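# Push cart through self-closing door into yellow bay

## Task

Get the utility cart from this room through the self-closing door into the next room and leave it parked in the yellow bay, with each of its four wheels fully inside the taped outline and none resting on the tape. The case of copy paper has to be sitting in the cart's top tray with no part of it overhanging a tray edge. The door must have swung shut before the scene is ended. Either robot or both may be used, but no robot may tip over or be left leaning.

## Robot and tools

ROBOTS. r1 and r2 are identical Hello Robot Stretch 4 units. Each has an omni-wheel base, a lift carriage that rides a vertical mast, a telescoping arm reaching horizontally forward, and a wrist (yaw, pitch, roll) ending in a two-finger gripper. Height is about 1.6 m; the base edge lies within 0.23 m of the base origin. Robots pressing hard against each other ends the scene as a failure, and nothing in the state reports robot-to-robot contact, so keep clearance (objects touching robots are fine). Identical base commands can differ by up to about 3 cm per metre between robots, which makes jointly carrying one load risky.

FRAMES. Base frame: origin on the floor below the base centre, x forward, y left, z up, in metres. hand_pose (a point between open fingertips) is reported in it and may be slightly wrong. The odometry frame is the base frame as it was at scene start; base_odometry in it only counts wheel rotation, so slip looks like travel; heading is in rad, left positive, -3.142 to 3.142. Each robot reports in its own frames, so only camera images, lidar_m and wrist_depth_mm reveal where robots are relative to each other.

move. Arguments: r1, r2 (each optional, one object per robot), cameras, blocking. blocking must always be false; the call returns in about 0.5 s while motions continue. cameras lists names (r1_head_camera, r1_head_left_camera, r1_head_right_camera, r1_wrist_camera, same for r2, or all); omitted means all, [] means none. A robot's object holds base and/or joints, optionally pace, speeds, contact_limits; or end_of_arm alone with the value "enable_torque" to revive limp wrist or gripper motors.
- base is an offset from where that base was last reported (not a pose): translate_m, forward positive, -2 to 2 m; strafe_m, left positive, -2 to 2 m; rotate_rad, counter-clockwise positive, -3.2 to 3.2 rad. translate_m and strafe_m may be combined into one straight diagonal drive; rotate_rad goes alone.
- joints are absolute targets: lift_m 0 to 1.2 m; arm_m 0 to 0.55 m; wrist_yaw_rad -1.134 to 4.276 (0 ahead, positive left, 3.14 stowed back); wrist_pitch_rad -1.117 to 4.259 (0 level, 1.57 pointing down); wrist_roll_rad -1.117 to 4.259 (0 fingers level, positive clockwise viewed from behind); gripper_m -0.038 to 0.141 m fingertip gap (below 0 squeezes). Done tolerance is 0.004 m for lengths, 0.02 rad for wrist joints. Joint targets past range are clipped and reported; other bad values are refused; unknown keys make the call invalid.
- pace: slow, default, fast, max. Base tops 0.1/0.3/0.4/0.6 m/s and 1/2/3/4 rad/s; lift 0.15 to 0.5 m/s; arm 0.1 to 0.7 m/s; wrist 1.82 rad/s always. A raised lift (above 0.2) lowers base speed, down to 0.3 m/s at full height. speeds overrides per joint (not gripper_m).
- contact_limits, 0 to 1 (default 0.5), for arm_m, lift_m, translate_m, strafe_m, rotate_rad, given only next to that command; a base limit stays until another action names base. Even at 0 the arm needs 15 to 40 N to stop.
A new move only replaces the targets it names; everything else keeps going. Robots in one call start together. A refused call, or an uncommanded stop, cancels the reply's later move, wait and finished_scene calls.

wait: seconds 0 to 10, plus cameras. Returns early once a commanded robot comes to rest. stop: no arguments; brakes all motions and re-holds slack wheels. zoom_image: camera plus region [x0, y0, x1, y1] in pixels from the top-left, no bigger than 504 by 504. finished_scene: scene is the number of the scene being closed, here 2; irreversible, and unfinished moves get cut off. The world keeps running while you think.

RESULTS. The line move reports each moved robot as done or its worst status; earlier move (from wait(0)) shows running moves; as last shown marks robots reprinted unchanged; pictures gives image order. Statuses: done (base done means wheels turned enough, even with slip), moving, off_target (may still push), contact_stop (held back, now slack), time_out (target dropped), limit_stop_at_own_body, limit_stop_at_tilt (lean over 6 degrees; lift, arm and wheels go slack until it eases), torque_fault (motor limp until enable_torque). on_its_own tells what a robot did unbidden; held at is a target, not a reading. lidar_m: 12 distances in metres, 30-degree sectors starting straight ahead and going counter-clockwise (4th left, 7th behind, 10th right); - is nothing seen or closer than 0.25 m; it sees from about 0.15 m up and misses glass and thin legs. wrist_depth_mm: 7 by 7 grid, 100 to 2000 mm, - for unknown. base_tilt in degrees (forward, right positive, per-robot offset up to 3). turned_by_wheels vs turned_by_imu differing over 0.1 rad in a move means a slip or bump. motor_effort in percent, servo_current in mA, peaks in brackets; a rise in gripper current after closing signals a firm grip.

CAUTIONS. Grip by closing below the object's width; boxed-in fingers closed over 0.02 below width can fault. With the gripper over the base, keep lift above about 0.2 (0.45 pointing down); avoid tilting up while rolled or turned right, and from a stowed wrist move gently. Holding over 1 kg with arm_m above 0.2 while driving or turning risks tipping, as do firm pushes or pulls with a high gripper. Keep lift contact limit at least 0.15 for 1 kg, 0.3 for 2 kg. Loose items may occasionally be nudged by something. Avoid drops, slams, releasing moving parts, hard hits and strong pushes.

Each tool is called after "Request:" by a JSON object that holds its "api" and its "payload".

## Session

Request:
{"api": "move", "payload": {"blocking": false}}

Scene clock: 2786.63 s.
r1.base_odometry: x=-2.495 y=+0.950 heading=-2.448
r1.turned_by_wheels: +0.000
r1.turned_by_imu: +0.000
r1.base_tilt: forward=-1.6 right=+1.3
r1.lidar_m: 1.52 1.48 3.36 1.20 0.35 0.25 0.25 0.25 0.32 0.78 1.13 2.05
r1.base_status: done
r1.joint_positions: lift_m=+0.124 arm_m=+0.000 wrist_yaw_rad=+3.196 wrist_pitch_rad=+0.002 wrist_roll_rad=+0.000 gripper_m=+0.056
r1.joint_status: not commanded
r1.measured_speeds: translate_m=+0.000 strafe_m=+0.000 rotate_rad=+0.000 lift_m=+0.000 arm_m=+0.000 wrist_yaw_rad=+0.000 wrist_pitch_rad=+0.000 wrist_roll_rad=+0.000
r1.motor_effort: lift_m=+19(19) arm_m=+4(4) wheel_0=+4(5) wheel_1=-2(2) wheel_2=+0(0)
r1.servo_current: wrist_yaw_rad=46(65) wrist_pitch_rad=39(52) wrist_roll_rad=59(65) gripper_m=33(46)
r1.contact_limits: strafe_m 0.3
r1.hand_pose: x=-0.1219 y=+0.0716 z=+0.3019 quat_wxyz=(-0.027, -0.001, +0.000, +1.000) (m; r1's base frame)
r1.wrist_depth_mm: - 134 353 353 355 357 345 / - 131 135 353 357 357 353 / - 129 150 355 357 359 355 / 106 135 212 355 357 357 347 / 351 355 357 355 357 359 349 / 353 355 197 357 196 359 362 / - 355 355 156 359 362 364
r2.base_odometry: x=-3.520 y=-3.111 heading=+1.211
r2.turned_by_wheels: +0.000
r2.turned_by_imu: +0.000
r2.base_tilt: forward=-0.6 right=+0.0
r2.lidar_m: 2.02 1.17 0.75 0.35 0.27 0.27 0.32 0.25 0.25 0.25 0.45 3.22
r2.base_status: done
r2.joint_positions: lift_m=+0.662 arm_m=+0.000 wrist_yaw_rad=+0.000 wrist_pitch_rad=+0.002 wrist_roll_rad=+1.569 gripper_m=+0.135
r2.joint_status: all done
r2.measured_speeds: translate_m=+0.000 strafe_m=+0.000 rotate_rad=+0.000 lift_m=+0.000 arm_m=+0.000 wrist_yaw_rad=+0.000 wrist_pitch_rad=+0.000 wrist_roll_rad=+0.000
r2.motor_effort: lift_m=+18(19) arm_m=-4(4) wheel_0=+2(2) wheel_1=+5(5) wheel_2=-3(4)
r2.servo_current: wrist_yaw_rad=33(59) wrist_pitch_rad=46(46) wrist_roll_rad=46(59) gripper_m=46(130)
r2.hand_pose: x=+0.4593 y=-0.0874 z=+0.8397 quat_wxyz=(+0.708, +0.707, +0.001, -0.001) (m; r2's base frame)
r2.wrist_depth_mm: - - - - - 1708 1182 / - - - - - 1756 1160 / - - - - - 1808 1229 / - - - - - 1756 1182 / - - - - - 1708 1229 / - - 217 - - 1430 1205 / - - - 112 - 1921 1182
pictures: r1_head_camera, r1_head_left_camera, r1_head_right_camera, r1_wrist_camera, r2_head_camera, r2_head_left_camera, r2_head_right_camera, r2_wrist_camera
Images, in order (width x height): r1_head_camera 420x560, r1_head_left_camera 420x672, r1_head_right_camera 420x672, r1_wrist_camera 616x392, r2_head_camera 420x560, r2_head_left_camera 420x672, r2_head_right_camera 420x672, r2_wrist_camera 616x392.

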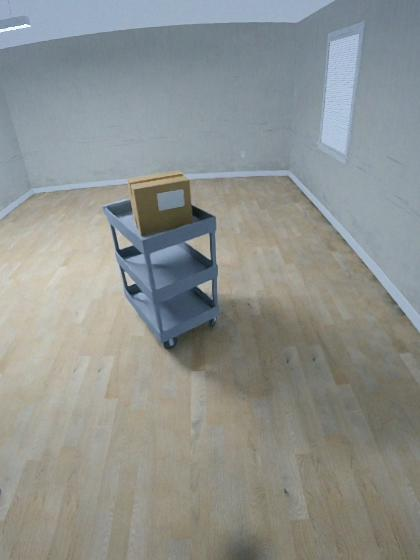

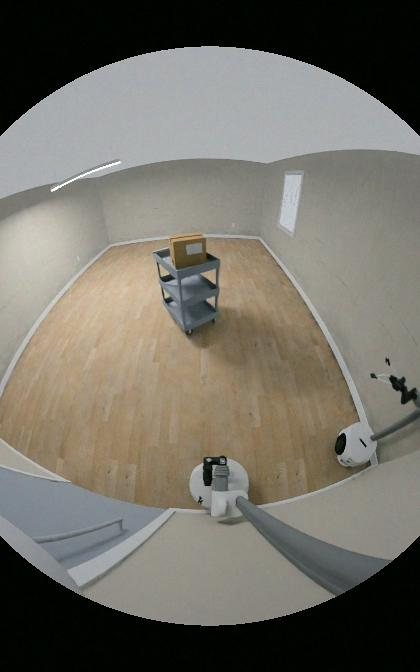

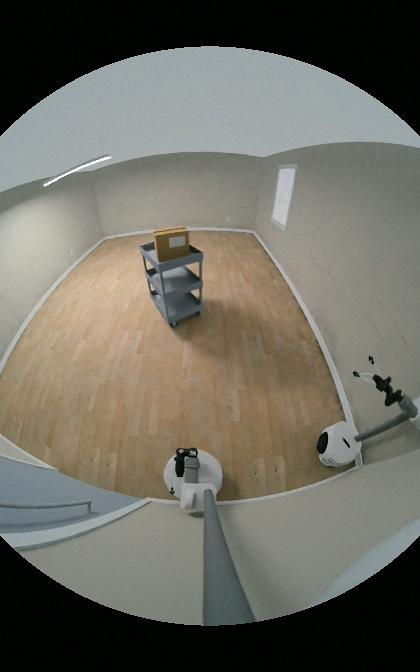

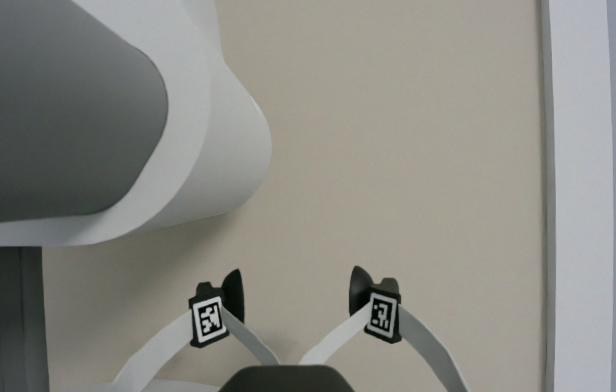

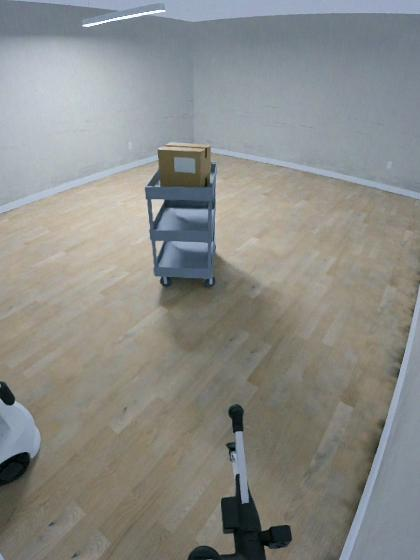

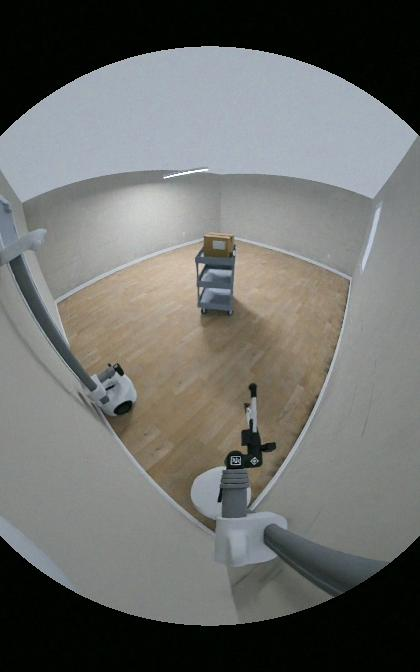

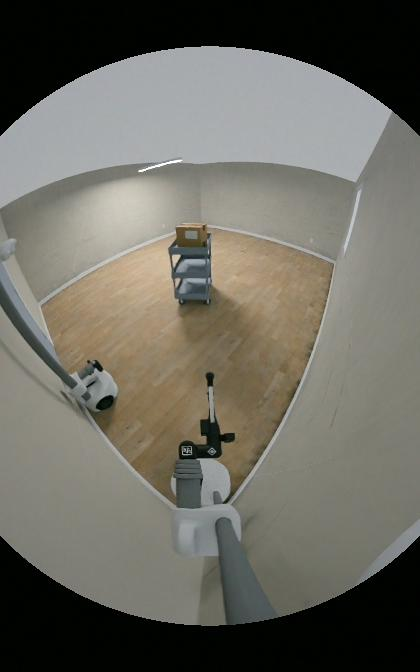

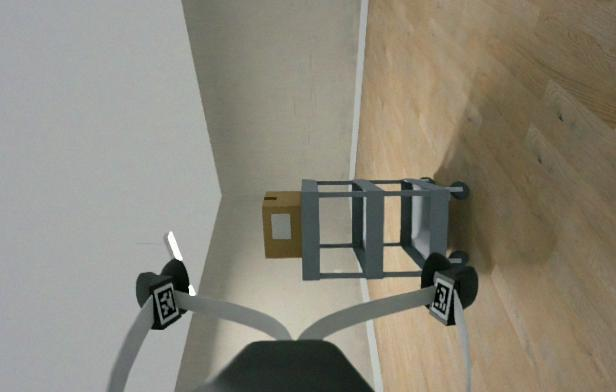

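Request:
{"api": "zoom_image", "payload": {"camera": "r2_head_camera", "region": [110, 120, 260, 320]}}

Request:
{"api": "zoom_image", "payload": {"camera": "r1_head_camera", "region": [80, 150, 240, 363]}}

Request:
{"api": "zoom_image", "payload": {"camera": "r1_head_left_camera", "region": [0, 400, 420, 640]}}

Scaled by 2.520 from the camera's 420x560 image, which has a finer 1200x1600 frame.

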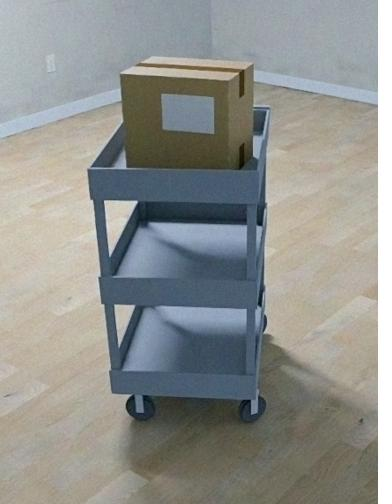

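Scaled by 2.366 from the camera's 420x560 image, which has a finer 600x800 frame.

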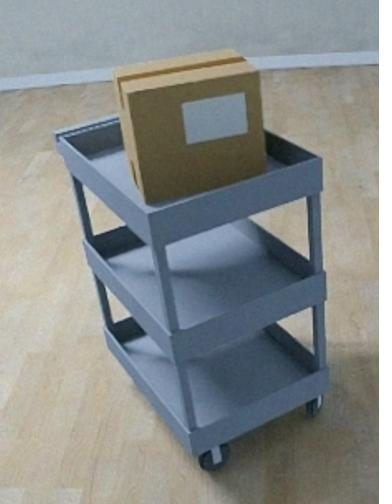

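Scaled by 1.200 from the camera's 420x672 image, which has a finer 600x960 frame.

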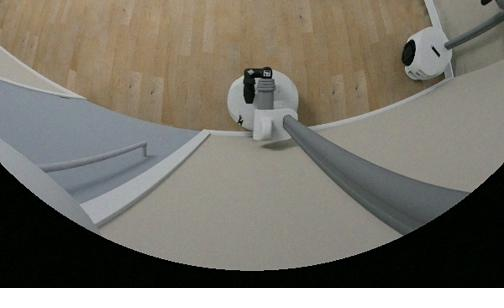

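Request:
{"api": "zoom_image", "payload": {"camera": "r1_head_left_camera", "region": [0, 420, 200, 620]}}

Request:
{"api": "zoom_image", "payload": {"camera": "r2_head_left_camera", "region": [0, 180, 200, 480]}}

Scaled by 2.520 from the camera's 420x672 image, which has a finer 600x960 frame.

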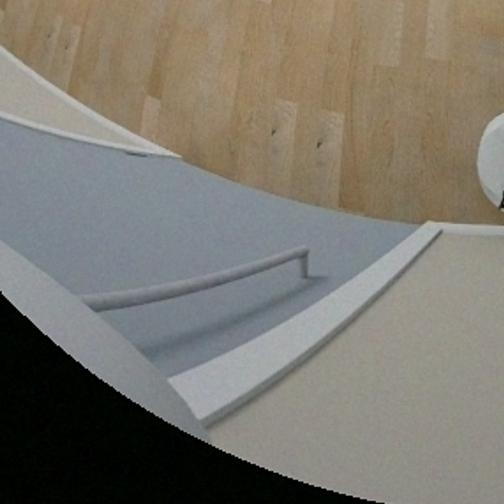

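Scaled by 1.680 from the camera's 420x672 image, which has a finer 600x960 frame.

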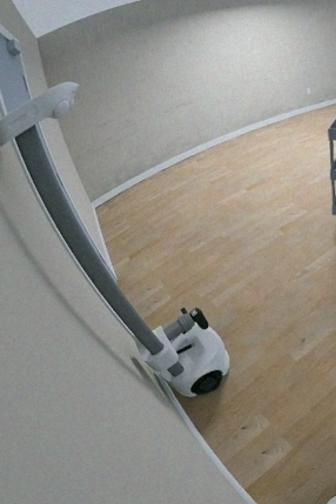

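Request:
{"api": "move", "payload": {"blocking": false, "r1": {"base": {"translate_m": 0.7}}, "cameras": []}}

Request:
{"api": "wait", "payload": {"seconds": 5, "cameras": []}}

Request:
{"api": "move", "payload": {"blocking": false, "r1": {"base": {"rotate_rad": 2.25}}, "cameras": []}}

Request:
{"api": "wait", "payload": {"seconds": 5, "cameras": ["r1_head_camera", "r1_head_left_camera", "r1_head_right_camera"]}}

Scene clock: 2860.87 s.
move: r1 moving
r1.base_odometry: x=-2.519 y=+0.930 heading=-2.448
r1.turned_by_wheels: +0.000
r1.turned_by_imu: +0.000
r1.base_tilt: forward=-1.6 right=+1.3
r1.lidar_m: 1.45 1.49 3.42 1.26 0.40 0.27 0.25 0.25 0.35 0.88 1.12 2.03
r1.base_status: translate_m moving
r1.joint_positions: lift_m=+0.124 arm_m=+0.000 wrist_yaw_rad=+3.196 wrist_pitch_rad=+0.002 wrist_roll_rad=+0.000 gripper_m=+0.056
r1.joint_status: not commanded
r1.measured_speeds: translate_m=+0.123 strafe_m=+0.001 rotate_rad=-0.006 lift_m=+0.000 arm_m=+0.000 wrist_yaw_rad=+0.000 wrist_pitch_rad=+0.000 wrist_roll_rad=+0.000
r1.motor_effort: lift_m=+19(19) arm_m=+4(4) wheel_0=+7(8) wheel_1=+7(7) wheel_2=-8(9)
r1.servo_current: wrist_yaw_rad=39(65) wrist_pitch_rad=39(46) wrist_roll_rad=52(65) gripper_m=39(46)
r1.hand_pose: x=-0.1219 y=+0.0716 z=+0.3019 quat_wxyz=(-0.027, -0.001, +0.000, +1.000) (m; r1's base frame)
r1.wrist_depth_mm: - 134 379 382 384 384 373 / - 131 134 384 384 384 373 / - 129 149 384 384 387 373 / 110 135 212 382 384 389 375 / 379 382 384 384 387 387 375 / 379 382 195 387 197 389 377 / - 382 384 156 387 392 377
r2.base_odometry: x=-3.520 y=-3.111 heading=+1.211
r2.turned_by_wheels: +0.000
r2.turned_by_imu: +0.000
r2.base_tilt: forward=-0.6 right=+0.0
r2.lidar_m: 2.01 1.14 0.71 0.33 0.27 0.28 0.30 0.25 0.25 0.25 0.47 3.21
r2.base_status: not commanded
r2.joint_positions: lift_m=+0.662 arm_m=+0.000 wrist_yaw_rad=+0.000 wrist_pitch_rad=+0.002 wrist_roll_rad=+1.569 gripper_m=+0.135
r2.joint_status: not commanded
r2.measured_speeds: translate_m=+0.000 strafe_m=+0.000 rotate_rad=+0.000 lift_m=+0.000 arm_m=+0.000 wrist_yaw_rad=+0.000 wrist_pitch_rad=+0.000 wrist_roll_rad=+0.000
r2.motor_effort: lift_m=+18(19) arm_m=-4(4) wheel_0=+2(2) wheel_1=+5(5) wheel_2=-3(4)
r2.servo_current: wrist_yaw_rad=46(52) wrist_pitch_rad=39(46) wrist_roll_rad=46(59) gripper_m=52(59)
r2.hand_pose: x=+0.4593 y=-0.0874 z=+0.8397 quat_wxyz=(+0.708, +0.707, +0.001, -0.001) (m; r2's base frame)
r2.wrist_depth_mm: - - - - - 1661 1182 / - - - - - 1708 1205 / - - - - - 1756 1205 / - - - - - 1808 1205 / - - - - - 1661 1160 / - - 217 - - 1464 1182 / - - - 112 - 1863 1205
pictures: none
No camera images: "cameras" was empty.

Scene clock: 2864.17 s.
earlier move: r1 done
r1.base_odometry: x=-3.033 y=+0.502 heading=-2.447
r1.turned_by_wheels: +0.000
r1.turned_by_imu: +0.000
r1.base_tilt: forward=-1.6 right=+1.2
r1.lidar_m: 0.92 0.84 3.38 3.23 1.39 0.96 0.90 0.94 1.13 1.00 1.50 2.01
r1.base_status: done
r1.joint_positions: lift_m=+0.124 arm_m=+0.000 wrist_yaw_rad=+3.196 wrist_pitch_rad=+0.002 wrist_roll_rad=+0.000 gripper_m=+0.056
r1.joint_status: not commanded
r1.measured_speeds: translate_m=+0.000 strafe_m=+0.000 rotate_rad=+0.000 lift_m=+0.000 arm_m=+0.000 wrist_yaw_rad=+0.000 wrist_pitch_rad=+0.000 wrist_roll_rad=+0.000
r1.motor_effort: lift_m=+19(19) arm_m=+4(4) wheel_0=+2(9) wheel_1=+2(8) wheel_2=+1(11)
r1.servo_current: wrist_yaw_rad=46(78) wrist_pitch_rad=46(52) wrist_roll_rad=52(65) gripper_m=39(46)
r1.hand_pose: x=-0.1219 y=+0.0716 z=+0.3019 quat_wxyz=(-0.027, -0.001, +0.000, +1.000) (m; r1's base frame)
r1.wrist_depth_mm: - 134 - - 1042 - - / - 133 134 - 1060 - - / - 131 151 - 1060 - - / 107 135 200 - 1060 - - / 137 - - - 1042 - - / - - 190 - 196 1042 1008 / - 809 759 798 798 - 809
r2.base_odometry: x=-3.520 y=-3.111 heading=+1.211
r2.turned_by_wheels: +0.000
r2.turned_by_imu: +0.000
r2.base_tilt: forward=-0.6 right=+0.1
r2.lidar_m: 2.01 1.14 0.76 0.32 0.28 0.27 0.28 0.25 0.25 0.27 0.46 3.25
r2.base_status: not commanded
r2.joint_positions: lift_m=+0.662 arm_m=+0.000 wrist_yaw_rad=+0.000 wrist_pitch_rad=+0.002 wrist_roll_rad=+1.569 gripper_m=+0.135
r2.joint_status: not commanded
r2.measured_speeds: translate_m=+0.000 strafe_m=+0.000 rotate_rad=+0.000 lift_m=+0.000 arm_m=+0.000 wrist_yaw_rad=+0.000 wrist_pitch_rad=+0.000 wrist_roll_rad=+0.000
r2.motor_effort: lift_m=+18(19) arm_m=-4(5) wheel_0=+2(2) wheel_1=+5(5) wheel_2=-3(4)
r2.servo_current: wrist_yaw_rad=46(59) wrist_pitch_rad=46(46) wrist_roll_rad=46(59) gripper_m=52(59)
r2.hand_pose: x=+0.4593 y=-0.0874 z=+0.8397 quat_wxyz=(+0.708, +0.707, +0.001, -0.001) (m; r2's base frame)
r2.wrist_depth_mm: - - - - - 1708 1182 / - - - - - 1756 1182 / - - - - - 1756 1205 / - - - - - 1756 1182 / - - - - - 1618 1255 / - - 217 - - 1464 1205 / - - - 112 - 1756 1008
wait: 3.30 of 5 s (r1 has come to rest)
pictures: none
No camera images: "cameras" was empty.

Scene clock: 2864.67 s.
move: r1 moving
r1.base_odometry: x=-3.033 y=+0.502 heading=-2.195
r1.turned_by_wheels: +0.252
r1.turned_by_imu: +0.253
r1.base_tilt: forward=-1.6 right=+1.3
r1.lidar_m: 0.85 1.02 3.22 2.13 1.11 0.90 0.91 1.03 0.98 1.46 1.63 2.69
r1.base_status: rotate_rad moving
r1.joint_positions: lift_m=+0.124 arm_m=+0.000 wrist_yaw_rad=+3.196 wrist_pitch_rad=+0.002 wrist_roll_rad=+0.000 gripper_m=+0.056
r1.joint_status: not commanded
r1.measured_speeds: translate_m=+0.000 strafe_m=+0.000 rotate_rad=+0.978 lift_m=+0.000 arm_m=+0.000 wrist_yaw_rad=+0.000 wrist_pitch_rad=+0.000 wrist_roll_rad=+0.000
r1.motor_effort: lift_m=+19(19) arm_m=+4(4) wheel_0=-7(9) wheel_1=-6(9) wheel_2=-7(7)
r1.servo_current: wrist_yaw_rad=46(59) wrist_pitch_rad=39(46) wrist_roll_rad=46(65) gripper_m=39(46)
r1.hand_pose: x=-0.1219 y=+0.0716 z=+0.3019 quat_wxyz=(-0.027, -0.001, +0.000, +1.000) (m; r1's base frame)
r1.wrist_depth_mm: - 134 - - - 931 - / - 133 134 - - 946 - / - 131 152 - - 946 - / 107 135 200 - - 960 - / 137 - - - - 960 - / - 1098 193 - 194 946 - / - 809 759 809 788 - 809
r2.base_odometry: x=-3.520 y=-3.111 heading=+1.211
r2.turned_by_wheels: +0.000
r2.turned_by_imu: +0.000
r2.base_tilt: forward=-0.7 right=+0.1
r2.lidar_m: 2.04 1.15 0.74 0.34 0.25 0.26 0.31 0.25 0.25 0.27 0.44 3.23
r2.base_status: not commanded
r2.joint_positions: lift_m=+0.662 arm_m=+0.000 wrist_yaw_rad=+0.000 wrist_pitch_rad=+0.002 wrist_roll_rad=+1.569 gripper_m=+0.135
r2.joint_status: not commanded
r2.measured_speeds: translate_m=+0.000 strafe_m=+0.000 rotate_rad=+0.000 lift_m=+0.000 arm_m=+0.000 wrist_yaw_rad=+0.000 wrist_pitch_rad=+0.000 wrist_roll_rad=+0.000
r2.motor_effort: lift_m=+18(18) arm_m=-4(4) wheel_0=+2(2) wheel_1=+5(5) wheel_2=-3(4)
r2.servo_current: wrist_yaw_rad=52(59) wrist_pitch_rad=39(46) wrist_roll_rad=39(52) gripper_m=52(59)
r2.hand_pose: x=+0.4593 y=-0.0874 z=+0.8397 quat_wxyz=(+0.708, +0.707, +0.001, -0.001) (m; r2's base frame)
r2.wrist_depth_mm: - - - - - 1708 1160 / - - - - - 1661 1182 / - - - - - 1756 1205 / - - - - - 1756 1205 / - - - - - 1661 1182 / - - 217 - - 1464 1205 / - - - 112 - 1756 1025
pictures: none
No camera images: "cameras" was empty.

Scene clock: 2866.57 s.
earlier move: r1 done
r1.base_odometry: x=-3.033 y=+0.502 heading=-0.198
r1.turned_by_wheels: +1.998
r1.turned_by_imu: +2.008
r1.base_tilt: forward=-1.6 right=+1.3
r1.lidar_m: 1.24 0.91 0.89 0.96 1.00 1.46 1.57 2.35 0.87 0.85 3.29 2.78
r1.base_status: done
r1.joint_positions: lift_m=+0.124 arm_m=+0.000 wrist_yaw_rad=+3.196 wrist_pitch_rad=+0.002 wrist_roll_rad=+0.000 gripper_m=+0.056
r1.joint_status: not commanded
r1.measured_speeds: translate_m=+0.000 strafe_m=+0.000 rotate_rad=+0.000 lift_m=+0.000 arm_m=+0.000 wrist_yaw_rad=+0.000 wrist_pitch_rad=+0.000 wrist_roll_rad=+0.000
r1.motor_effort: lift_m=+19(19) arm_m=+4(4) wheel_0=-1(9) wheel_1=-1(9) wheel_2=-1(9)
r1.servo_current: wrist_yaw_rad=46(65) wrist_pitch_rad=39(52) wrist_roll_rad=39(65) gripper_m=39(52)
r1.hand_pose: x=-0.1218 y=+0.0716 z=+0.3019 quat_wxyz=(-0.027, -0.001, +0.000, +1.000) (m; r1's base frame)
r1.wrist_depth_mm: - 135 - - - - - / - 135 144 - - - - / - 132 173 - - - - / 110 136 220 - - - - / 137 - - 1983 - - - / 1229 1229 196 1205 196 1160 1118 / - 809 768 809 788 - 809
r2.base_odometry: x=-3.520 y=-3.111 heading=+1.211
r2.turned_by_wheels: +0.000
r2.turned_by_imu: +0.000
r2.base_tilt: forward=-0.7 right=+0.1
r2.lidar_m: 2.02 1.15 0.75 0.34 0.27 0.26 0.30 0.25 0.25 0.26 0.45 3.24
r2.base_status: not commanded
r2.joint_positions: lift_m=+0.662 arm_m=+0.000 wrist_yaw_rad=+0.000 wrist_pitch_rad=+0.002 wrist_roll_rad=+1.569 gripper_m=+0.135
r2.joint_status: not commanded
r2.measured_speeds: translate_m=+0.000 strafe_m=+0.000 rotate_rad=+0.000 lift_m=+0.000 arm_m=+0.000 wrist_yaw_rad=+0.000 wrist_pitch_rad=+0.000 wrist_roll_rad=+0.000
r2.motor_effort: lift_m=+18(19) arm_m=-4(4) wheel_0=+2(3) wheel_1=+5(5) wheel_2=-3(4)
r2.servo_current: wrist_yaw_rad=33(59) wrist_pitch_rad=39(46) wrist_roll_rad=52(59) gripper_m=52(59)
r2.hand_pose: x=+0.4593 y=-0.0874 z=+0.8397 quat_wxyz=(+0.708, +0.707, +0.001, -0.001) (m; r2's base frame)
r2.wrist_depth_mm: - - - - - 1708 1205 / - - - - - 1661 1182 / - - - - - 1756 1205 / - - - - - 1808 1182 / - - - - - 1708 1182 / - - 217 - - 1430 1205 / - - - 112 - 1138 1008
wait: 1.90 of 5 s (r1 has come to rest)
pictures: r1_head_camera, r1_head_left_camera, r1_head_right_camera
Images, in order (width x height): r1_head_camera 420x560, r1_head_left_camera 420x672, r1_head_right_camera 420x672.

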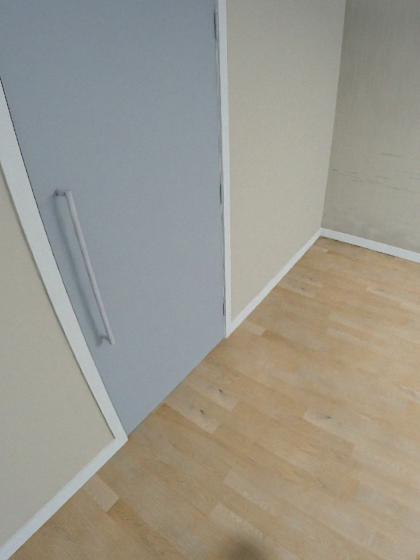

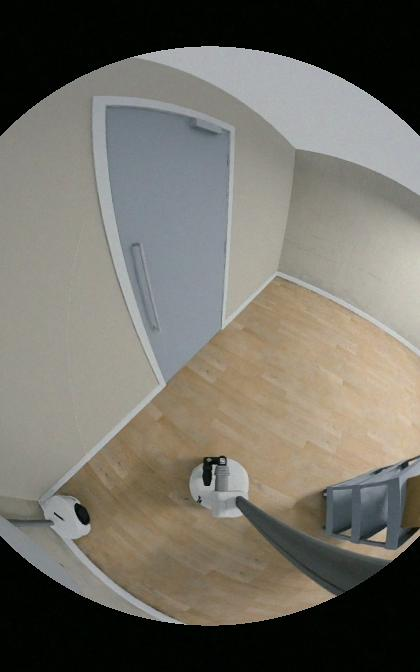

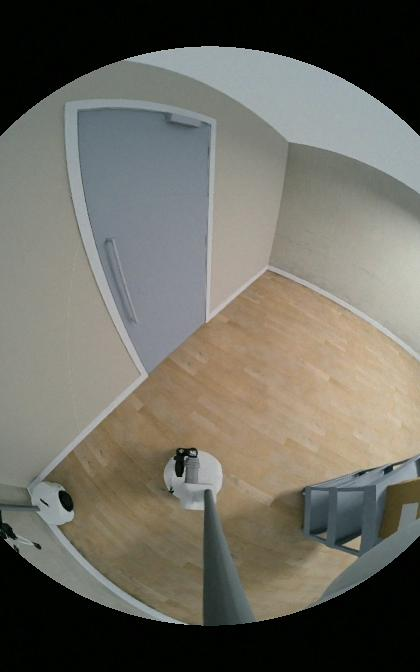

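Request:
{"api": "zoom_image", "payload": {"camera": "r1_head_right_camera", "region": [220, 400, 420, 640]}}

Request:
{"api": "zoom_image", "payload": {"camera": "r1_head_camera", "region": [0, 130, 250, 450]}}

Request:
{"api": "zoom_image", "payload": {"camera": "r1_head_left_camera", "region": [90, 80, 310, 400]}}

Scaled by 2.100 from the camera's 420x672 image, which has a finer 600x960 frame.

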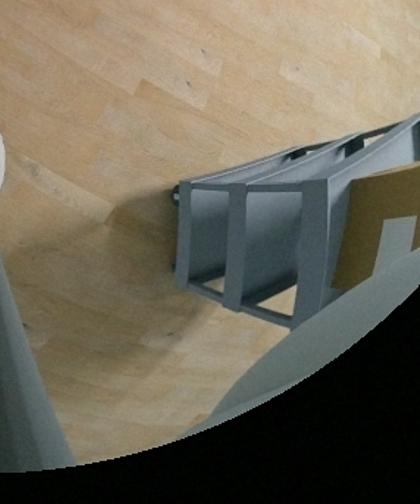

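Scaled by 1.575 from the camera's 420x560 image, which has a finer 600x800 frame.

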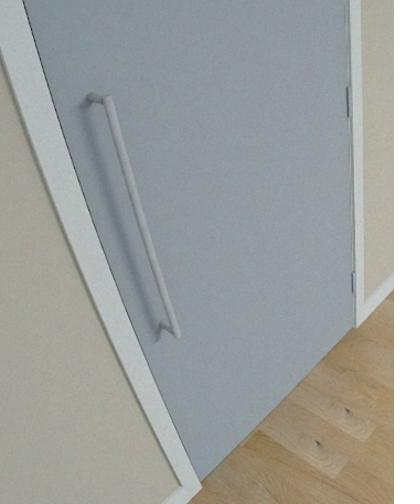

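Scaled by 1.575 from the camera's 420x672 image, which has a finer 600x960 frame.

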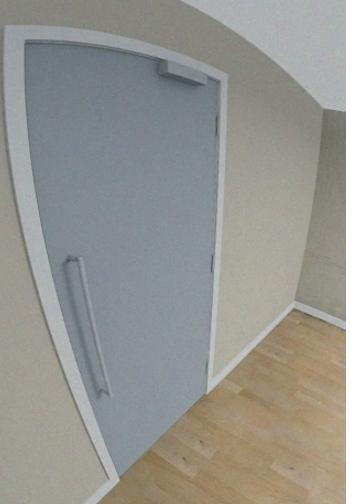

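Request:
{"api": "wait", "payload": {"seconds": 0, "cameras": ["r2_head_camera", "r2_wrist_camera", "r1_head_right_camera"]}}

Request:
{"api": "zoom_image", "payload": {"camera": "r2_head_camera", "region": [145, 230, 225, 295]}}

Request:
{"api": "zoom_image", "payload": {"camera": "r2_head_camera", "region": [140, 135, 225, 215]}}

Request:
{"api": "zoom_image", "payload": {"camera": "r2_wrist_camera", "region": [250, 165, 490, 295]}}

Scene clock: 2978.07 s.
r1.base_odometry: x=-3.033 y=+0.502 heading=-0.198
r1.turned_by_wheels: +0.000
r1.turned_by_imu: +0.000
r1.base_tilt: forward=-1.6 right=+1.3
r1.lidar_m: 1.22 0.93 0.88 0.98 1.01 1.48 1.58 2.36 0.86 0.84 3.30 2.81
r1.base_status: done
r1.joint_positions: lift_m=+0.124 arm_m=+0.000 wrist_yaw_rad=+3.196 wrist_pitch_rad=+0.002 wrist_roll_rad=+0.000 gripper_m=+0.056
r1.joint_status: not commanded
r1.measured_speeds: translate_m=+0.000 strafe_m=+0.000 rotate_rad=+0.000 lift_m=+0.000 arm_m=+0.000 wrist_yaw_rad=+0.000 wrist_pitch_rad=+0.000 wrist_roll_rad=+0.000
r1.motor_effort: lift_m=+19(19) arm_m=+4(4) wheel_0=-1(9) wheel_1=-1(9) wheel_2=-1(9)
r1.servo_current: wrist_yaw_rad=65(65) wrist_pitch_rad=46(52) wrist_roll_rad=46(65) gripper_m=39(52)
r1.hand_pose: x=-0.1218 y=+0.0716 z=+0.3019 quat_wxyz=(-0.027, -0.001, +0.000, +1.000) (m; r1's base frame)
r1.wrist_depth_mm: - 135 - - - - - / - 135 144 - - - - / - 132 173 - - - - / 110 136 220 - - - - / 137 - - 1983 - - - / 1229 1229 196 1205 196 1138 1098 / - 820 759 798 788 - 798
r2.base_odometry: x=-3.520 y=-3.111 heading=+1.211
r2.turned_by_wheels: +0.000
r2.turned_by_imu: +0.000
r2.base_tilt: forward=-0.7 right=+0.0
r2.lidar_m: 2.02 1.15 0.74 0.35 0.28 0.25 0.30 0.25 0.25 0.28 0.44 5.49
r2.base_status: not commanded
r2.joint_positions: lift_m=+0.662 arm_m=+0.000 wrist_yaw_rad=+0.000 wrist_pitch_rad=+0.002 wrist_roll_rad=+1.569 gripper_m=+0.135
r2.joint_status: not commanded
r2.measured_speeds: translate_m=+0.000 strafe_m=+0.000 rotate_rad=+0.000 lift_m=+0.000 arm_m=+0.000 wrist_yaw_rad=+0.000 wrist_pitch_rad=+0.000 wrist_roll_rad=+0.000
r2.motor_effort: lift_m=+18(19) arm_m=-4(4) wheel_0=+1(3) wheel_1=+5(5) wheel_2=-3(4)
r2.servo_current: wrist_yaw_rad=46(59) wrist_pitch_rad=39(46) wrist_roll_rad=46(59) gripper_m=52(59)
r2.hand_pose: x=+0.4593 y=-0.0874 z=+0.8397 quat_wxyz=(+0.708, +0.707, +0.001, -0.001) (m; r2's base frame)
r2.wrist_depth_mm: - - - - - 1756 1182 / - - - - - 1756 1205 / - - - - - 1756 1182 / - - - - - 1756 1229 / - - - - - 1661 1205 / - - 217 - - 1464 1229 / - - - 112 - 1138 1025
pictures: r1_head_right_camera, r2_head_camera, r2_wrist_camera
Images, in order (width x height): r1_head_right_camera 420x672, r2_head_camera 420x560, r2_wrist_camera 616x392.

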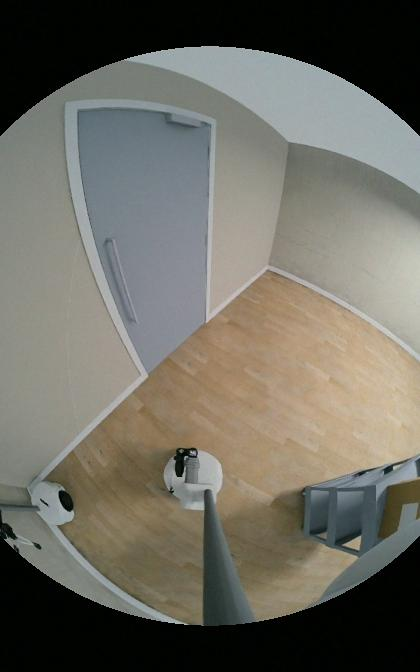

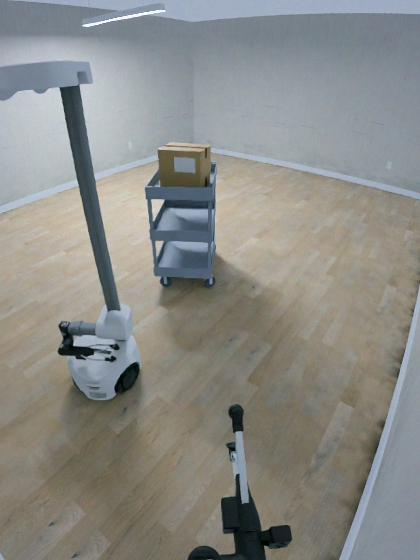

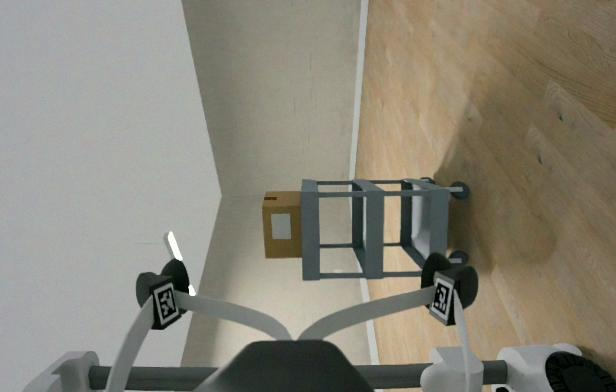

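Scaled by 6.300 from the camera's 420x560 image, which has a finer 1200x1600 frame.

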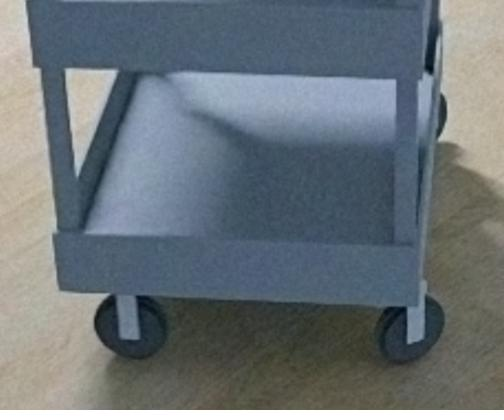

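Scaled by 5.929 from the camera's 420x560 image, which has a finer 1200x1600 frame.

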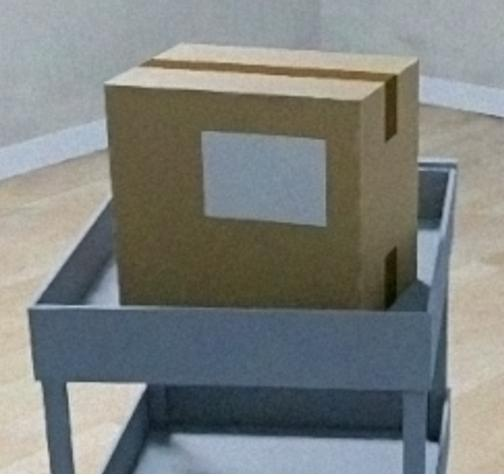

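Scaled by 2.100.

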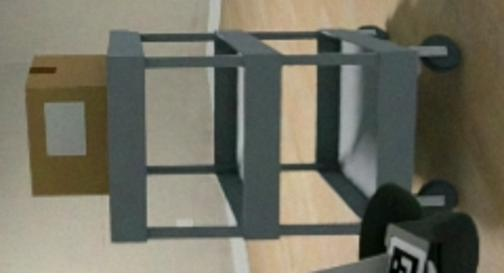

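Request:
{"api": "move", "payload": {"blocking": false, "r1": {"base": {"rotate_rad": -1.75}}, "cameras": []}}

Request:
{"api": "wait", "payload": {"seconds": 4, "cameras": ["r1_head_camera", "r1_head_left_camera", "r1_head_right_camera"]}}

Request:
{"api": "zoom_image", "payload": {"camera": "r1_head_camera", "region": [0, 0, 420, 504]}}

Scene clock: 3073.13 s.
move: r1 moving
r1.base_odometry: x=-3.033 y=+0.502 heading=-0.450
r1.turned_by_wheels: -0.252
r1.turned_by_imu: -0.253
r1.base_tilt: forward=-1.6 right=+1.3
r1.lidar_m: 1.63 0.98 0.86 0.91 1.15 1.02 1.49 1.87 0.94 0.84 3.58 3.23
r1.base_status: rotate_rad moving
r1.joint_positions: lift_m=+0.124 arm_m=+0.000 wrist_yaw_rad=+3.196 wrist_pitch_rad=+0.002 wrist_roll_rad=+0.000 gripper_m=+0.056
r1.joint_status: not commanded
r1.measured_speeds: translate_m=+0.000 strafe_m=+0.001 rotate_rad=-0.971 lift_m=+0.000 arm_m=+0.000 wrist_yaw_rad=+0.000 wrist_pitch_rad=+0.000 wrist_roll_rad=+0.000
r1.motor_effort: lift_m=+19(19) arm_m=+4(4) wheel_0=+7(9) wheel_1=+7(7) wheel_2=+7(8)
r1.servo_current: wrist_yaw_rad=72(72) wrist_pitch_rad=39(46) wrist_roll_rad=52(59) gripper_m=46(46)
r1.hand_pose: x=-0.1218 y=+0.0716 z=+0.3019 quat_wxyz=(-0.027, -0.001, +0.000, +1.000) (m; r1's base frame)
r1.wrist_depth_mm: - 135 - - - - - / - 135 135 - - - - / - 132 172 - - - - / 110 136 204 - - - - / 137 - - - - - - / 1229 1229 196 1205 195 1160 1098 / - 809 759 798 788 - 798
r2.base_odometry: x=-3.520 y=-3.111 heading=+1.211
r2.turned_by_wheels: +0.000
r2.turned_by_imu: +0.000
r2.base_tilt: forward=-0.7 right=+0.1
r2.lidar_m: 1.33 1.14 0.71 0.35 0.27 0.28 0.31 0.25 0.25 0.26 0.45 3.23
r2.base_status: not commanded
r2.joint_positions: lift_m=+0.662 arm_m=+0.000 wrist_yaw_rad=+0.000 wrist_pitch_rad=+0.002 wrist_roll_rad=+1.569 gripper_m=+0.135
r2.joint_status: not commanded
r2.measured_speeds: translate_m=+0.000 strafe_m=+0.000 rotate_rad=+0.000 lift_m=+0.000 arm_m=+0.000 wrist_yaw_rad=+0.000 wrist_pitch_rad=+0.000 wrist_roll_rad=+0.000
r2.motor_effort: lift_m=+18(18) arm_m=-4(4) wheel_0=+2(2) wheel_1=+5(5) wheel_2=-3(4)
r2.servo_current: wrist_yaw_rad=46(46) wrist_pitch_rad=46(46) wrist_roll_rad=52(59) gripper_m=59(59)
r2.hand_pose: x=+0.4593 y=-0.0874 z=+0.8397 quat_wxyz=(+0.708, +0.707, +0.001, -0.001) (m; r2's base frame)
r2.wrist_depth_mm: - - - - - 1708 1182 / - - - - - 1708 1182 / - - - - - 1808 1182 / - - - - - 1808 1182 / - - - - - 1618 1205 / - - 217 - - 1464 1205 / - - - 112 - 1078 1008
pictures: none
No camera images: "cameras" was empty.

Scene clock: 3074.80 s.
earlier move: r1 done
r1.base_odometry: x=-3.033 y=+0.502 heading=-1.947
r1.turned_by_wheels: -1.497
r1.turned_by_imu: -1.506
r1.base_tilt: forward=-1.6 right=+1.3
r1.lidar_m: 0.84 3.43 3.23 1.42 0.96 0.91 0.91 1.16 1.05 1.48 1.97 0.93
r1.base_status: done
r1.joint_positions: lift_m=+0.124 arm_m=+0.000 wrist_yaw_rad=+3.196 wrist_pitch_rad=+0.002 wrist_roll_rad=+0.000 gripper_m=+0.056
r1.joint_status: not commanded
r1.measured_speeds: translate_m=+0.000 strafe_m=+0.000 rotate_rad=+0.000 lift_m=+0.000 arm_m=+0.000 wrist_yaw_rad=+0.000 wrist_pitch_rad=+0.000 wrist_roll_rad=+0.000
r1.motor_effort: lift_m=+19(19) arm_m=+4(4) wheel_0=+3(10) wheel_1=+1(9) wheel_2=+0(8)
r1.servo_current: wrist_yaw_rad=72(72) wrist_pitch_rad=39(52) wrist_roll_rad=46(72) gripper_m=46(46)
r1.hand_pose: x=-0.1218 y=+0.0716 z=+0.3019 quat_wxyz=(-0.027, -0.001, +0.000, +1.000) (m; r1's base frame)
r1.wrist_depth_mm: - 135 - - - - - / - 135 135 - - - - / - 132 172 - - - - / 109 135 204 - - - - / 230 - - - - - - / 1160 1229 194 1098 195 - - / - 809 759 798 798 - 759
r2.base_odometry: x=-3.520 y=-3.111 heading=+1.211
r2.turned_by_wheels: +0.000
r2.turned_by_imu: +0.000
r2.base_tilt: forward=-0.7 right=+0.1
r2.lidar_m: 2.04 1.14 0.76 0.35 0.27 0.27 0.29 0.25 0.25 0.27 0.45 3.21
r2.base_status: not commanded
r2.joint_positions: lift_m=+0.662 arm_m=+0.000 wrist_yaw_rad=+0.000 wrist_pitch_rad=+0.002 wrist_roll_rad=+1.569 gripper_m=+0.135
r2.joint_status: not commanded
r2.measured_speeds: translate_m=+0.000 strafe_m=+0.000 rotate_rad=+0.000 lift_m=+0.000 arm_m=+0.000 wrist_yaw_rad=+0.000 wrist_pitch_rad=+0.000 wrist_roll_rad=+0.000
r2.motor_effort: lift_m=+18(19) arm_m=-4(4) wheel_0=+2(2) wheel_1=+5(5) wheel_2=-3(4)
r2.servo_current: wrist_yaw_rad=52(52) wrist_pitch_rad=46(46) wrist_roll_rad=59(65) gripper_m=46(59)
r2.hand_pose: x=+0.4593 y=-0.0874 z=+0.8397 quat_wxyz=(+0.708, +0.707, +0.001, -0.001) (m; r2's base frame)
r2.wrist_depth_mm: - - - - - 1708 1182 / - - - - - 1708 1182 / - - - - - 1756 1182 / - - - - - 1756 1229 / - - - - - 1618 1182 / - - 216 - - 1430 1205 / - - - 112 - 1808 1042
wait: 1.67 of 4 s (r1 has come to rest)
pictures: r1_head_camera, r1_head_left_camera, r1_head_right_camera
Images, in order (width x height): r1_head_camera 420x560, r1_head_left_camera 420x672, r1_head_right_camera 420x672.

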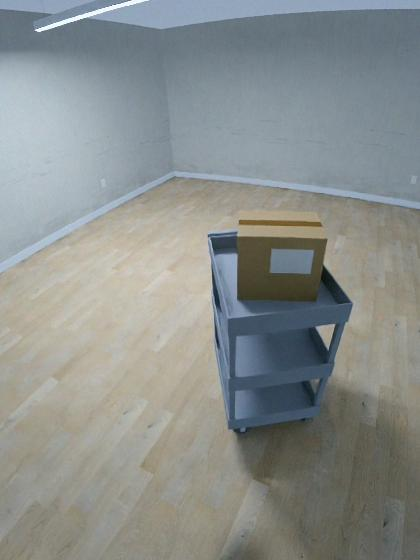

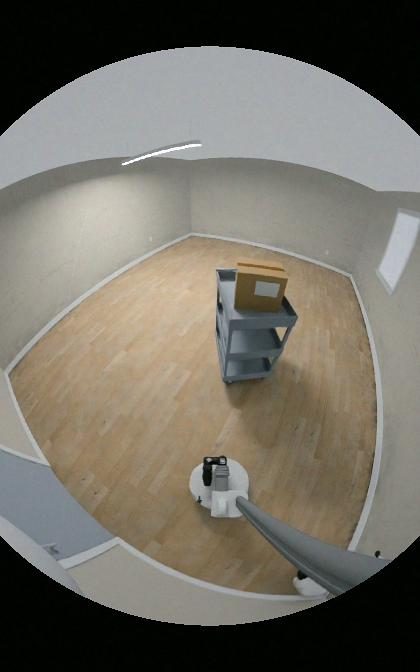

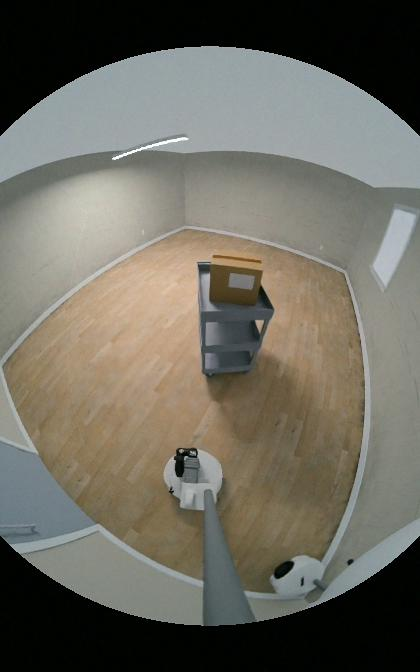

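Scaled by 1.000.

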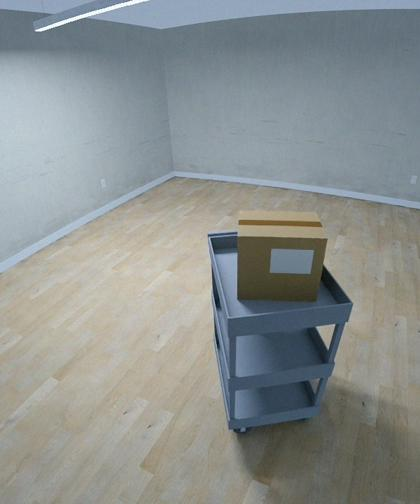

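Request:
{"api": "zoom_image", "payload": {"camera": "r1_head_camera", "region": [190, 200, 370, 340]}}

Request:
{"api": "zoom_image", "payload": {"camera": "r1_head_camera", "region": [195, 330, 365, 450]}}

Scaled by 2.800 from the camera's 420x560 image, which has a finer 600x800 frame.

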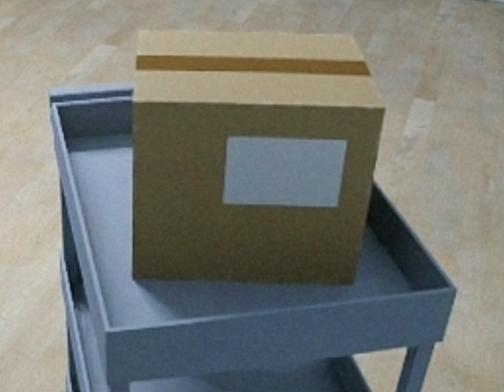

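Scaled by 2.965 from the camera's 420x560 image, which has a finer 600x800 frame.

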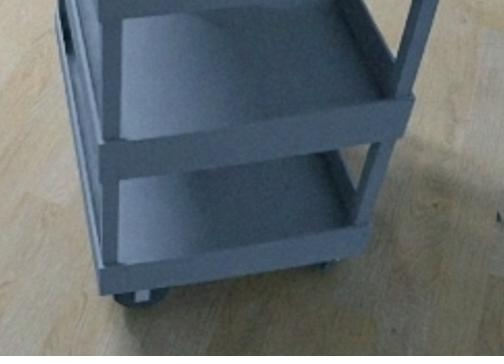

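Request:
{"api": "move", "payload": {"blocking": false, "r1": {"base": {"rotate_rad": 2.641}, "joints": {"lift_m": 0.6, "gripper_m": 0.1}}, "cameras": []}}

Request:
{"api": "wait", "payload": {"seconds": 4, "cameras": []}}

Request:
{"api": "move", "payload": {"blocking": false, "r1": {"joints": {"wrist_yaw_rad": 0.0}}, "cameras": []}}

Request:
{"api": "wait", "payload": {"seconds": 4, "cameras": ["r1_head_camera", "r1_wrist_camera"]}}

Scene clock: 3218.83 s.
move: r1 moving
r1.base_odometry: x=-3.033 y=+0.502 heading=-1.695
r1.turned_by_wheels: +0.252
r1.turned_by_imu: +0.253
r1.base_tilt: forward=-1.6 right=+1.3
r1.lidar_m: 0.89 3.27 2.26 1.14 0.92 0.88 1.01 0.99 1.47 1.66 2.60 0.83
r1.base_status: rotate_rad moving
r1.joint_positions: lift_m=+0.162 arm_m=+0.000 wrist_yaw_rad=+3.196 wrist_pitch_rad=+0.002 wrist_roll_rad=+0.000 gripper_m=+0.075
r1.joint_status: lift_m moving; gripper_m moving
r1.measured_speeds: translate_m=+0.000 strafe_m=+0.000 rotate_rad=+0.975 lift_m=+0.146 arm_m=+0.000 wrist_yaw_rad=+0.000 wrist_pitch_rad=+0.000 wrist_roll_rad=+0.000
r1.motor_effort: lift_m=+26(27) arm_m=+4(4) wheel_0=-7(8) wheel_1=-7(7) wheel_2=-7(7)
r1.servo_current: wrist_yaw_rad=59(65) wrist_pitch_rad=46(46) wrist_roll_rad=52(59) gripper_m=85(85)
r1.hand_pose: x=-0.1218 y=+0.0716 z=+0.3395 quat_wxyz=(-0.027, -0.001, +0.000, +1.000) (m; r1's base frame)
r1.wrist_depth_mm: - 135 - - - - - / - 135 135 - - - - / - 132 172 - - - - / 110 136 204 - - - - / 137 1229 - - - - - / 1205 1205 195 1182 196 - - / - 904 842 891 866 - -
r2.base_odometry: x=-3.520 y=-3.111 heading=+1.211
r2.turned_by_wheels: +0.000
r2.turned_by_imu: +0.000
r2.base_tilt: forward=-0.6 right=+0.1
r2.lidar_m: 2.03 1.13 0.72 0.35 0.27 0.27 0.30 0.25 0.25 0.26 0.44 3.21
r2.base_status: not commanded
r2.joint_positions: lift_m=+0.662 arm_m=+0.000 wrist_yaw_rad=+0.000 wrist_pitch_rad=+0.002 wrist_roll_rad=+1.569 gripper_m=+0.135
r2.joint_status: not commanded
r2.measured_speeds: translate_m=+0.000 strafe_m=+0.000 rotate_rad=+0.000 lift_m=+0.000 arm_m=+0.000 wrist_yaw_rad=+0.000 wrist_pitch_rad=+0.000 wrist_roll_rad=+0.000
r2.motor_effort: lift_m=+18(18) arm_m=-4(4) wheel_0=+2(2) wheel_1=+5(5) wheel_2=-3(4)
r2.servo_current: wrist_yaw_rad=39(59) wrist_pitch_rad=46(46) wrist_roll_rad=46(52) gripper_m=52(52)
r2.hand_pose: x=+0.4593 y=-0.0874 z=+0.8397 quat_wxyz=(+0.708, +0.707, +0.001, -0.001) (m; r2's base frame)
r2.wrist_depth_mm: - - - - - 1618 1182 / - - - - - 1708 1182 / - - - - - 1756 1229 / - - - - - 1756 1205 / - - - - - 1661 1229 / - - 216 - - 1397 1205 / - - - 112 - 1921 1060
pictures: none
No camera images: "cameras" was empty.

Scene clock: 3221.20 s.
earlier move: r1 done
r1.base_odometry: x=-3.033 y=+0.502 heading=+0.693
r1.turned_by_wheels: +2.388
r1.turned_by_imu: +2.401
r1.base_tilt: forward=-1.6 right=+1.3
r1.lidar_m: 0.90 0.92 1.10 1.03 1.51 1.97 0.92 0.85 3.42 3.24 1.46 0.97
r1.base_status: done
r1.joint_positions: lift_m=+0.600 arm_m=+0.000 wrist_yaw_rad=+3.196 wrist_pitch_rad=+0.002 wrist_roll_rad=+0.000 gripper_m=+0.100
r1.joint_status: all done
r1.measured_speeds: translate_m=+0.000 strafe_m=+0.000 rotate_rad=+0.000 lift_m=+0.000 arm_m=+0.000 wrist_yaw_rad=+0.000 wrist_pitch_rad=+0.000 wrist_roll_rad=+0.000
r1.motor_effort: lift_m=+24(28) arm_m=+3(4) wheel_0=-2(11) wheel_1=-2(9) wheel_2=-1(8)
r1.servo_current: wrist_yaw_rad=72(72) wrist_pitch_rad=46(52) wrist_roll_rad=52(72) gripper_m=46(91)
r1.hand_pose: x=-0.1218 y=+0.0716 z=+0.7772 quat_wxyz=(-0.027, -0.001, +0.000, +1.000) (m; r1's base frame)
r1.wrist_depth_mm: - 135 - - - - - / - 135 144 - - - - / - 135 167 - - - - / 110 136 218 - - - - / 137 - - - - - - / 1366 904 198 - 200 - - / - 904 1138 151 1863 1808 1808
r2.base_odometry: x=-3.520 y=-3.111 heading=+1.211
r2.turned_by_wheels: +0.000
r2.turned_by_imu: +0.000
r2.base_tilt: forward=-0.7 right=+0.1
r2.lidar_m: 2.02 1.15 0.72 0.34 0.28 0.26 0.31 0.25 0.25 0.26 0.45 3.24
r2.base_status: not commanded
r2.joint_positions: lift_m=+0.662 arm_m=+0.000 wrist_yaw_rad=+0.000 wrist_pitch_rad=+0.002 wrist_roll_rad=+1.569 gripper_m=+0.135
r2.joint_status: not commanded
r2.measured_speeds: translate_m=+0.000 strafe_m=+0.000 rotate_rad=+0.000 lift_m=+0.000 arm_m=+0.000 wrist_yaw_rad=+0.000 wrist_pitch_rad=+0.000 wrist_roll_rad=+0.000
r2.motor_effort: lift_m=+18(19) arm_m=-4(4) wheel_0=+2(2) wheel_1=+5(5) wheel_2=-3(4)
r2.servo_current: wrist_yaw_rad=39(59) wrist_pitch_rad=39(52) wrist_roll_rad=46(65) gripper_m=52(59)
r2.hand_pose: x=+0.4593 y=-0.0874 z=+0.8397 quat_wxyz=(+0.708, +0.707, +0.001, -0.001) (m; r2's base frame)
r2.wrist_depth_mm: - - - - - 1708 1182 / - - - - - 1708 1205 / - - - - - 1808 1205 / - - - - - 1808 1205 / - - - - - 1618 1205 / - - 216 - - 1397 1229 / - - - 112 - 1921 1042
wait: 2.37 of 4 s (r1 has come to rest)
pictures: none
No camera images: "cameras" was empty.

Scene clock: 3221.70 s.
move: r1 moving
r1.base_odometry: x=-3.033 y=+0.502 heading=+0.693
r1.turned_by_wheels: +0.000
r1.turned_by_imu: +0.000
r1.base_tilt: forward=-1.6 right=+1.3
r1.lidar_m: 0.90 0.93 1.13 1.03 1.49 1.96 0.92 0.84 3.47 3.24 1.46 0.96
r1.base_status: not commanded
r1.joint_positions: lift_m=+0.600 arm_m=+0.000 wrist_yaw_rad=+2.607 wrist_pitch_rad=+0.002 wrist_roll_rad=+0.000 gripper_m=+0.100
r1.joint_status: wrist_yaw_rad moving
r1.measured_speeds: translate_m=+0.000 strafe_m=+0.000 rotate_rad=+0.000 lift_m=+0.000 arm_m=+0.000 wrist_yaw_rad=-1.820 wrist_pitch_rad=+0.000 wrist_roll_rad=+0.000
r1.motor_effort: lift_m=+24(24) arm_m=+4(4) wheel_0=-2(2) wheel_1=-2(2) wheel_2=-1(2)
r1.servo_current: wrist_yaw_rad=85(91) wrist_pitch_rad=39(46) wrist_roll_rad=39(72) gripper_m=39(46)
r1.hand_pose: x=-0.0328 y=+0.2221 z=+0.7772 quat_wxyz=(+0.264, -0.001, +0.000, +0.965) (m; r1's base frame)
r1.wrist_depth_mm: - - - - - - - / - - - - - - - / - - - - - - - / - - - - - - - / - - - - - - - / - - 213 - 199 - - / 1756 1921 1756 152 1863 - -
r2.base_odometry: x=-3.520 y=-3.111 heading=+1.211
r2.turned_by_wheels: +0.000
r2.turned_by_imu: +0.000
r2.base_tilt: forward=-0.7 right=+0.1
r2.lidar_m: 2.03 1.10 0.71 0.35 0.27 0.27 0.31 0.25 0.25 0.27 0.44 3.26
r2.base_status: not commanded
r2.joint_positions: lift_m=+0.662 arm_m=+0.000 wrist_yaw_rad=+0.000 wrist_pitch_rad=+0.002 wrist_roll_rad=+1.569 gripper_m=+0.135
r2.joint_status: not commanded
r2.measured_speeds: translate_m=+0.000 strafe_m=+0.000 rotate_rad=+0.000 lift_m=+0.000 arm_m=+0.000 wrist_yaw_rad=+0.000 wrist_pitch_rad=+0.000 wrist_roll_rad=+0.000
r2.motor_effort: lift_m=+18(18) arm_m=-4(4) wheel_0=+2(3) wheel_1=+5(5) wheel_2=-3(4)
r2.servo_current: wrist_yaw_rad=52(59) wrist_pitch_rad=39(46) wrist_roll_rad=26(52) gripper_m=52(59)
r2.hand_pose: x=+0.4593 y=-0.0874 z=+0.8397 quat_wxyz=(+0.708, +0.707, +0.001, -0.001) (m; r2's base frame)
r2.wrist_depth_mm: - - - - - 1808 1182 / - - - - - 1708 1182 / - - - - - 1808 1205 / - - - - - 1756 1205 / - - - - - 1708 1182 / - - 218 - - 1397 1205 / - - - 112 - 1863 1042
pictures: none
No camera images: "cameras" was empty.

Scene clock: 3223.60 s.
earlier move: r1 done
r1.base_odometry: x=-3.033 y=+0.502 heading=+0.693
r1.turned_by_wheels: +0.000
r1.turned_by_imu: +0.000
r1.base_tilt: forward=-1.6 right=+1.3
r1.lidar_m: 0.89 0.93 1.12 1.06 1.51 1.97 0.93 0.84 3.47 3.25 1.46 0.97
r1.base_status: not commanded
r1.joint_positions: lift_m=+0.600 arm_m=+0.000 wrist_yaw_rad=+0.003 wrist_pitch_rad=+0.002 wrist_roll_rad=+0.000 gripper_m=+0.100
r1.joint_status: all done
r1.measured_speeds: translate_m=+0.000 strafe_m=+0.000 rotate_rad=+0.000 lift_m=+0.000 arm_m=+0.000 wrist_yaw_rad=+0.000 wrist_pitch_rad=+0.000 wrist_roll_rad=+0.000
r1.motor_effort: lift_m=+24(24) arm_m=+4(4) wheel_0=-1(2) wheel_1=-2(2) wheel_2=-1(2)
r1.servo_current: wrist_yaw_rad=52(111) wrist_pitch_rad=46(46) wrist_roll_rad=59(72) gripper_m=39(52)
r1.hand_pose: x=+0.4595 y=-0.0867 z=+0.7772 quat_wxyz=(+1.000, +0.000, +0.001, +0.001) (m; r1's base frame)
r1.wrist_depth_mm: - - - - 732 - - / - - - - 741 - - / - - - - 741 - - / - - - - 732 - - / - - - - 741 - - / - - 192 - 189 - - / - - - - 741 - -
r2.base_odometry: x=-3.520 y=-3.111 heading=+1.211
r2.turned_by_wheels: +0.000
r2.turned_by_imu: +0.000
r2.base_tilt: forward=-0.6 right=+0.1
r2.lidar_m: 2.00 1.15 0.72 0.36 0.28 0.26 0.32 0.25 0.25 0.27 0.45 5.48
r2.base_status: not commanded
r2.joint_positions: lift_m=+0.662 arm_m=+0.000 wrist_yaw_rad=+0.000 wrist_pitch_rad=+0.002 wrist_roll_rad=+1.569 gripper_m=+0.135
r2.joint_status: not commanded
r2.measured_speeds: translate_m=+0.000 strafe_m=+0.000 rotate_rad=+0.000 lift_m=+0.000 arm_m=+0.000 wrist_yaw_rad=+0.000 wrist_pitch_rad=+0.000 wrist_roll_rad=+0.000
r2.motor_effort: lift_m=+18(19) arm_m=-4(4) wheel_0=+2(3) wheel_1=+5(5) wheel_2=-3(4)
r2.servo_current: wrist_yaw_rad=39(59) wrist_pitch_rad=39(52) wrist_roll_rad=46(65) gripper_m=46(59)
r2.hand_pose: x=+0.4593 y=-0.0874 z=+0.8397 quat_wxyz=(+0.708, +0.707, +0.001, -0.001) (m; r2's base frame)
r2.wrist_depth_mm: - - - - - 1708 1160 / - - - - - 1808 1182 / - - - - - 1756 1182 / - - - - - 1808 1205 / - - - - - 1661 1205 / - - 217 - - 1397 1182 / - - - 112 - 1921 1025
wait: 1.90 of 4 s (r1 has come to rest)
pictures: r1_head_camera, r1_wrist_camera
Images, in order (width x height): r1_head_camera 420x560, r1_wrist_camera 616x392.

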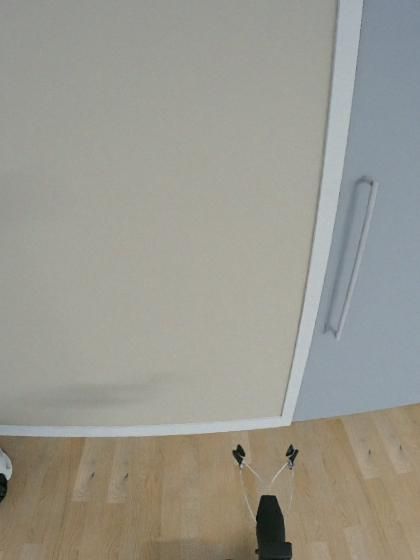

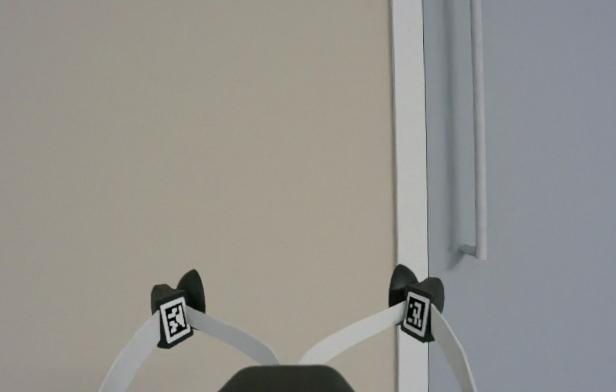

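Request:
{"api": "zoom_image", "payload": {"camera": "r1_head_camera", "region": [0, 380, 420, 500]}}

Request:
{"api": "zoom_image", "payload": {"camera": "r1_head_camera", "region": [260, 120, 420, 440]}}

Scaled by 1.200 from the camera's 420x560 image, which has a finer 600x800 frame.

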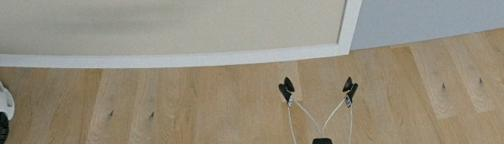

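Scaled by 1.575 from the camera's 420x560 image, which has a finer 600x800 frame.

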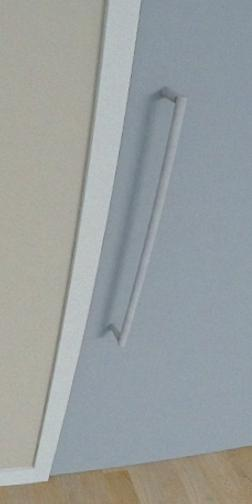

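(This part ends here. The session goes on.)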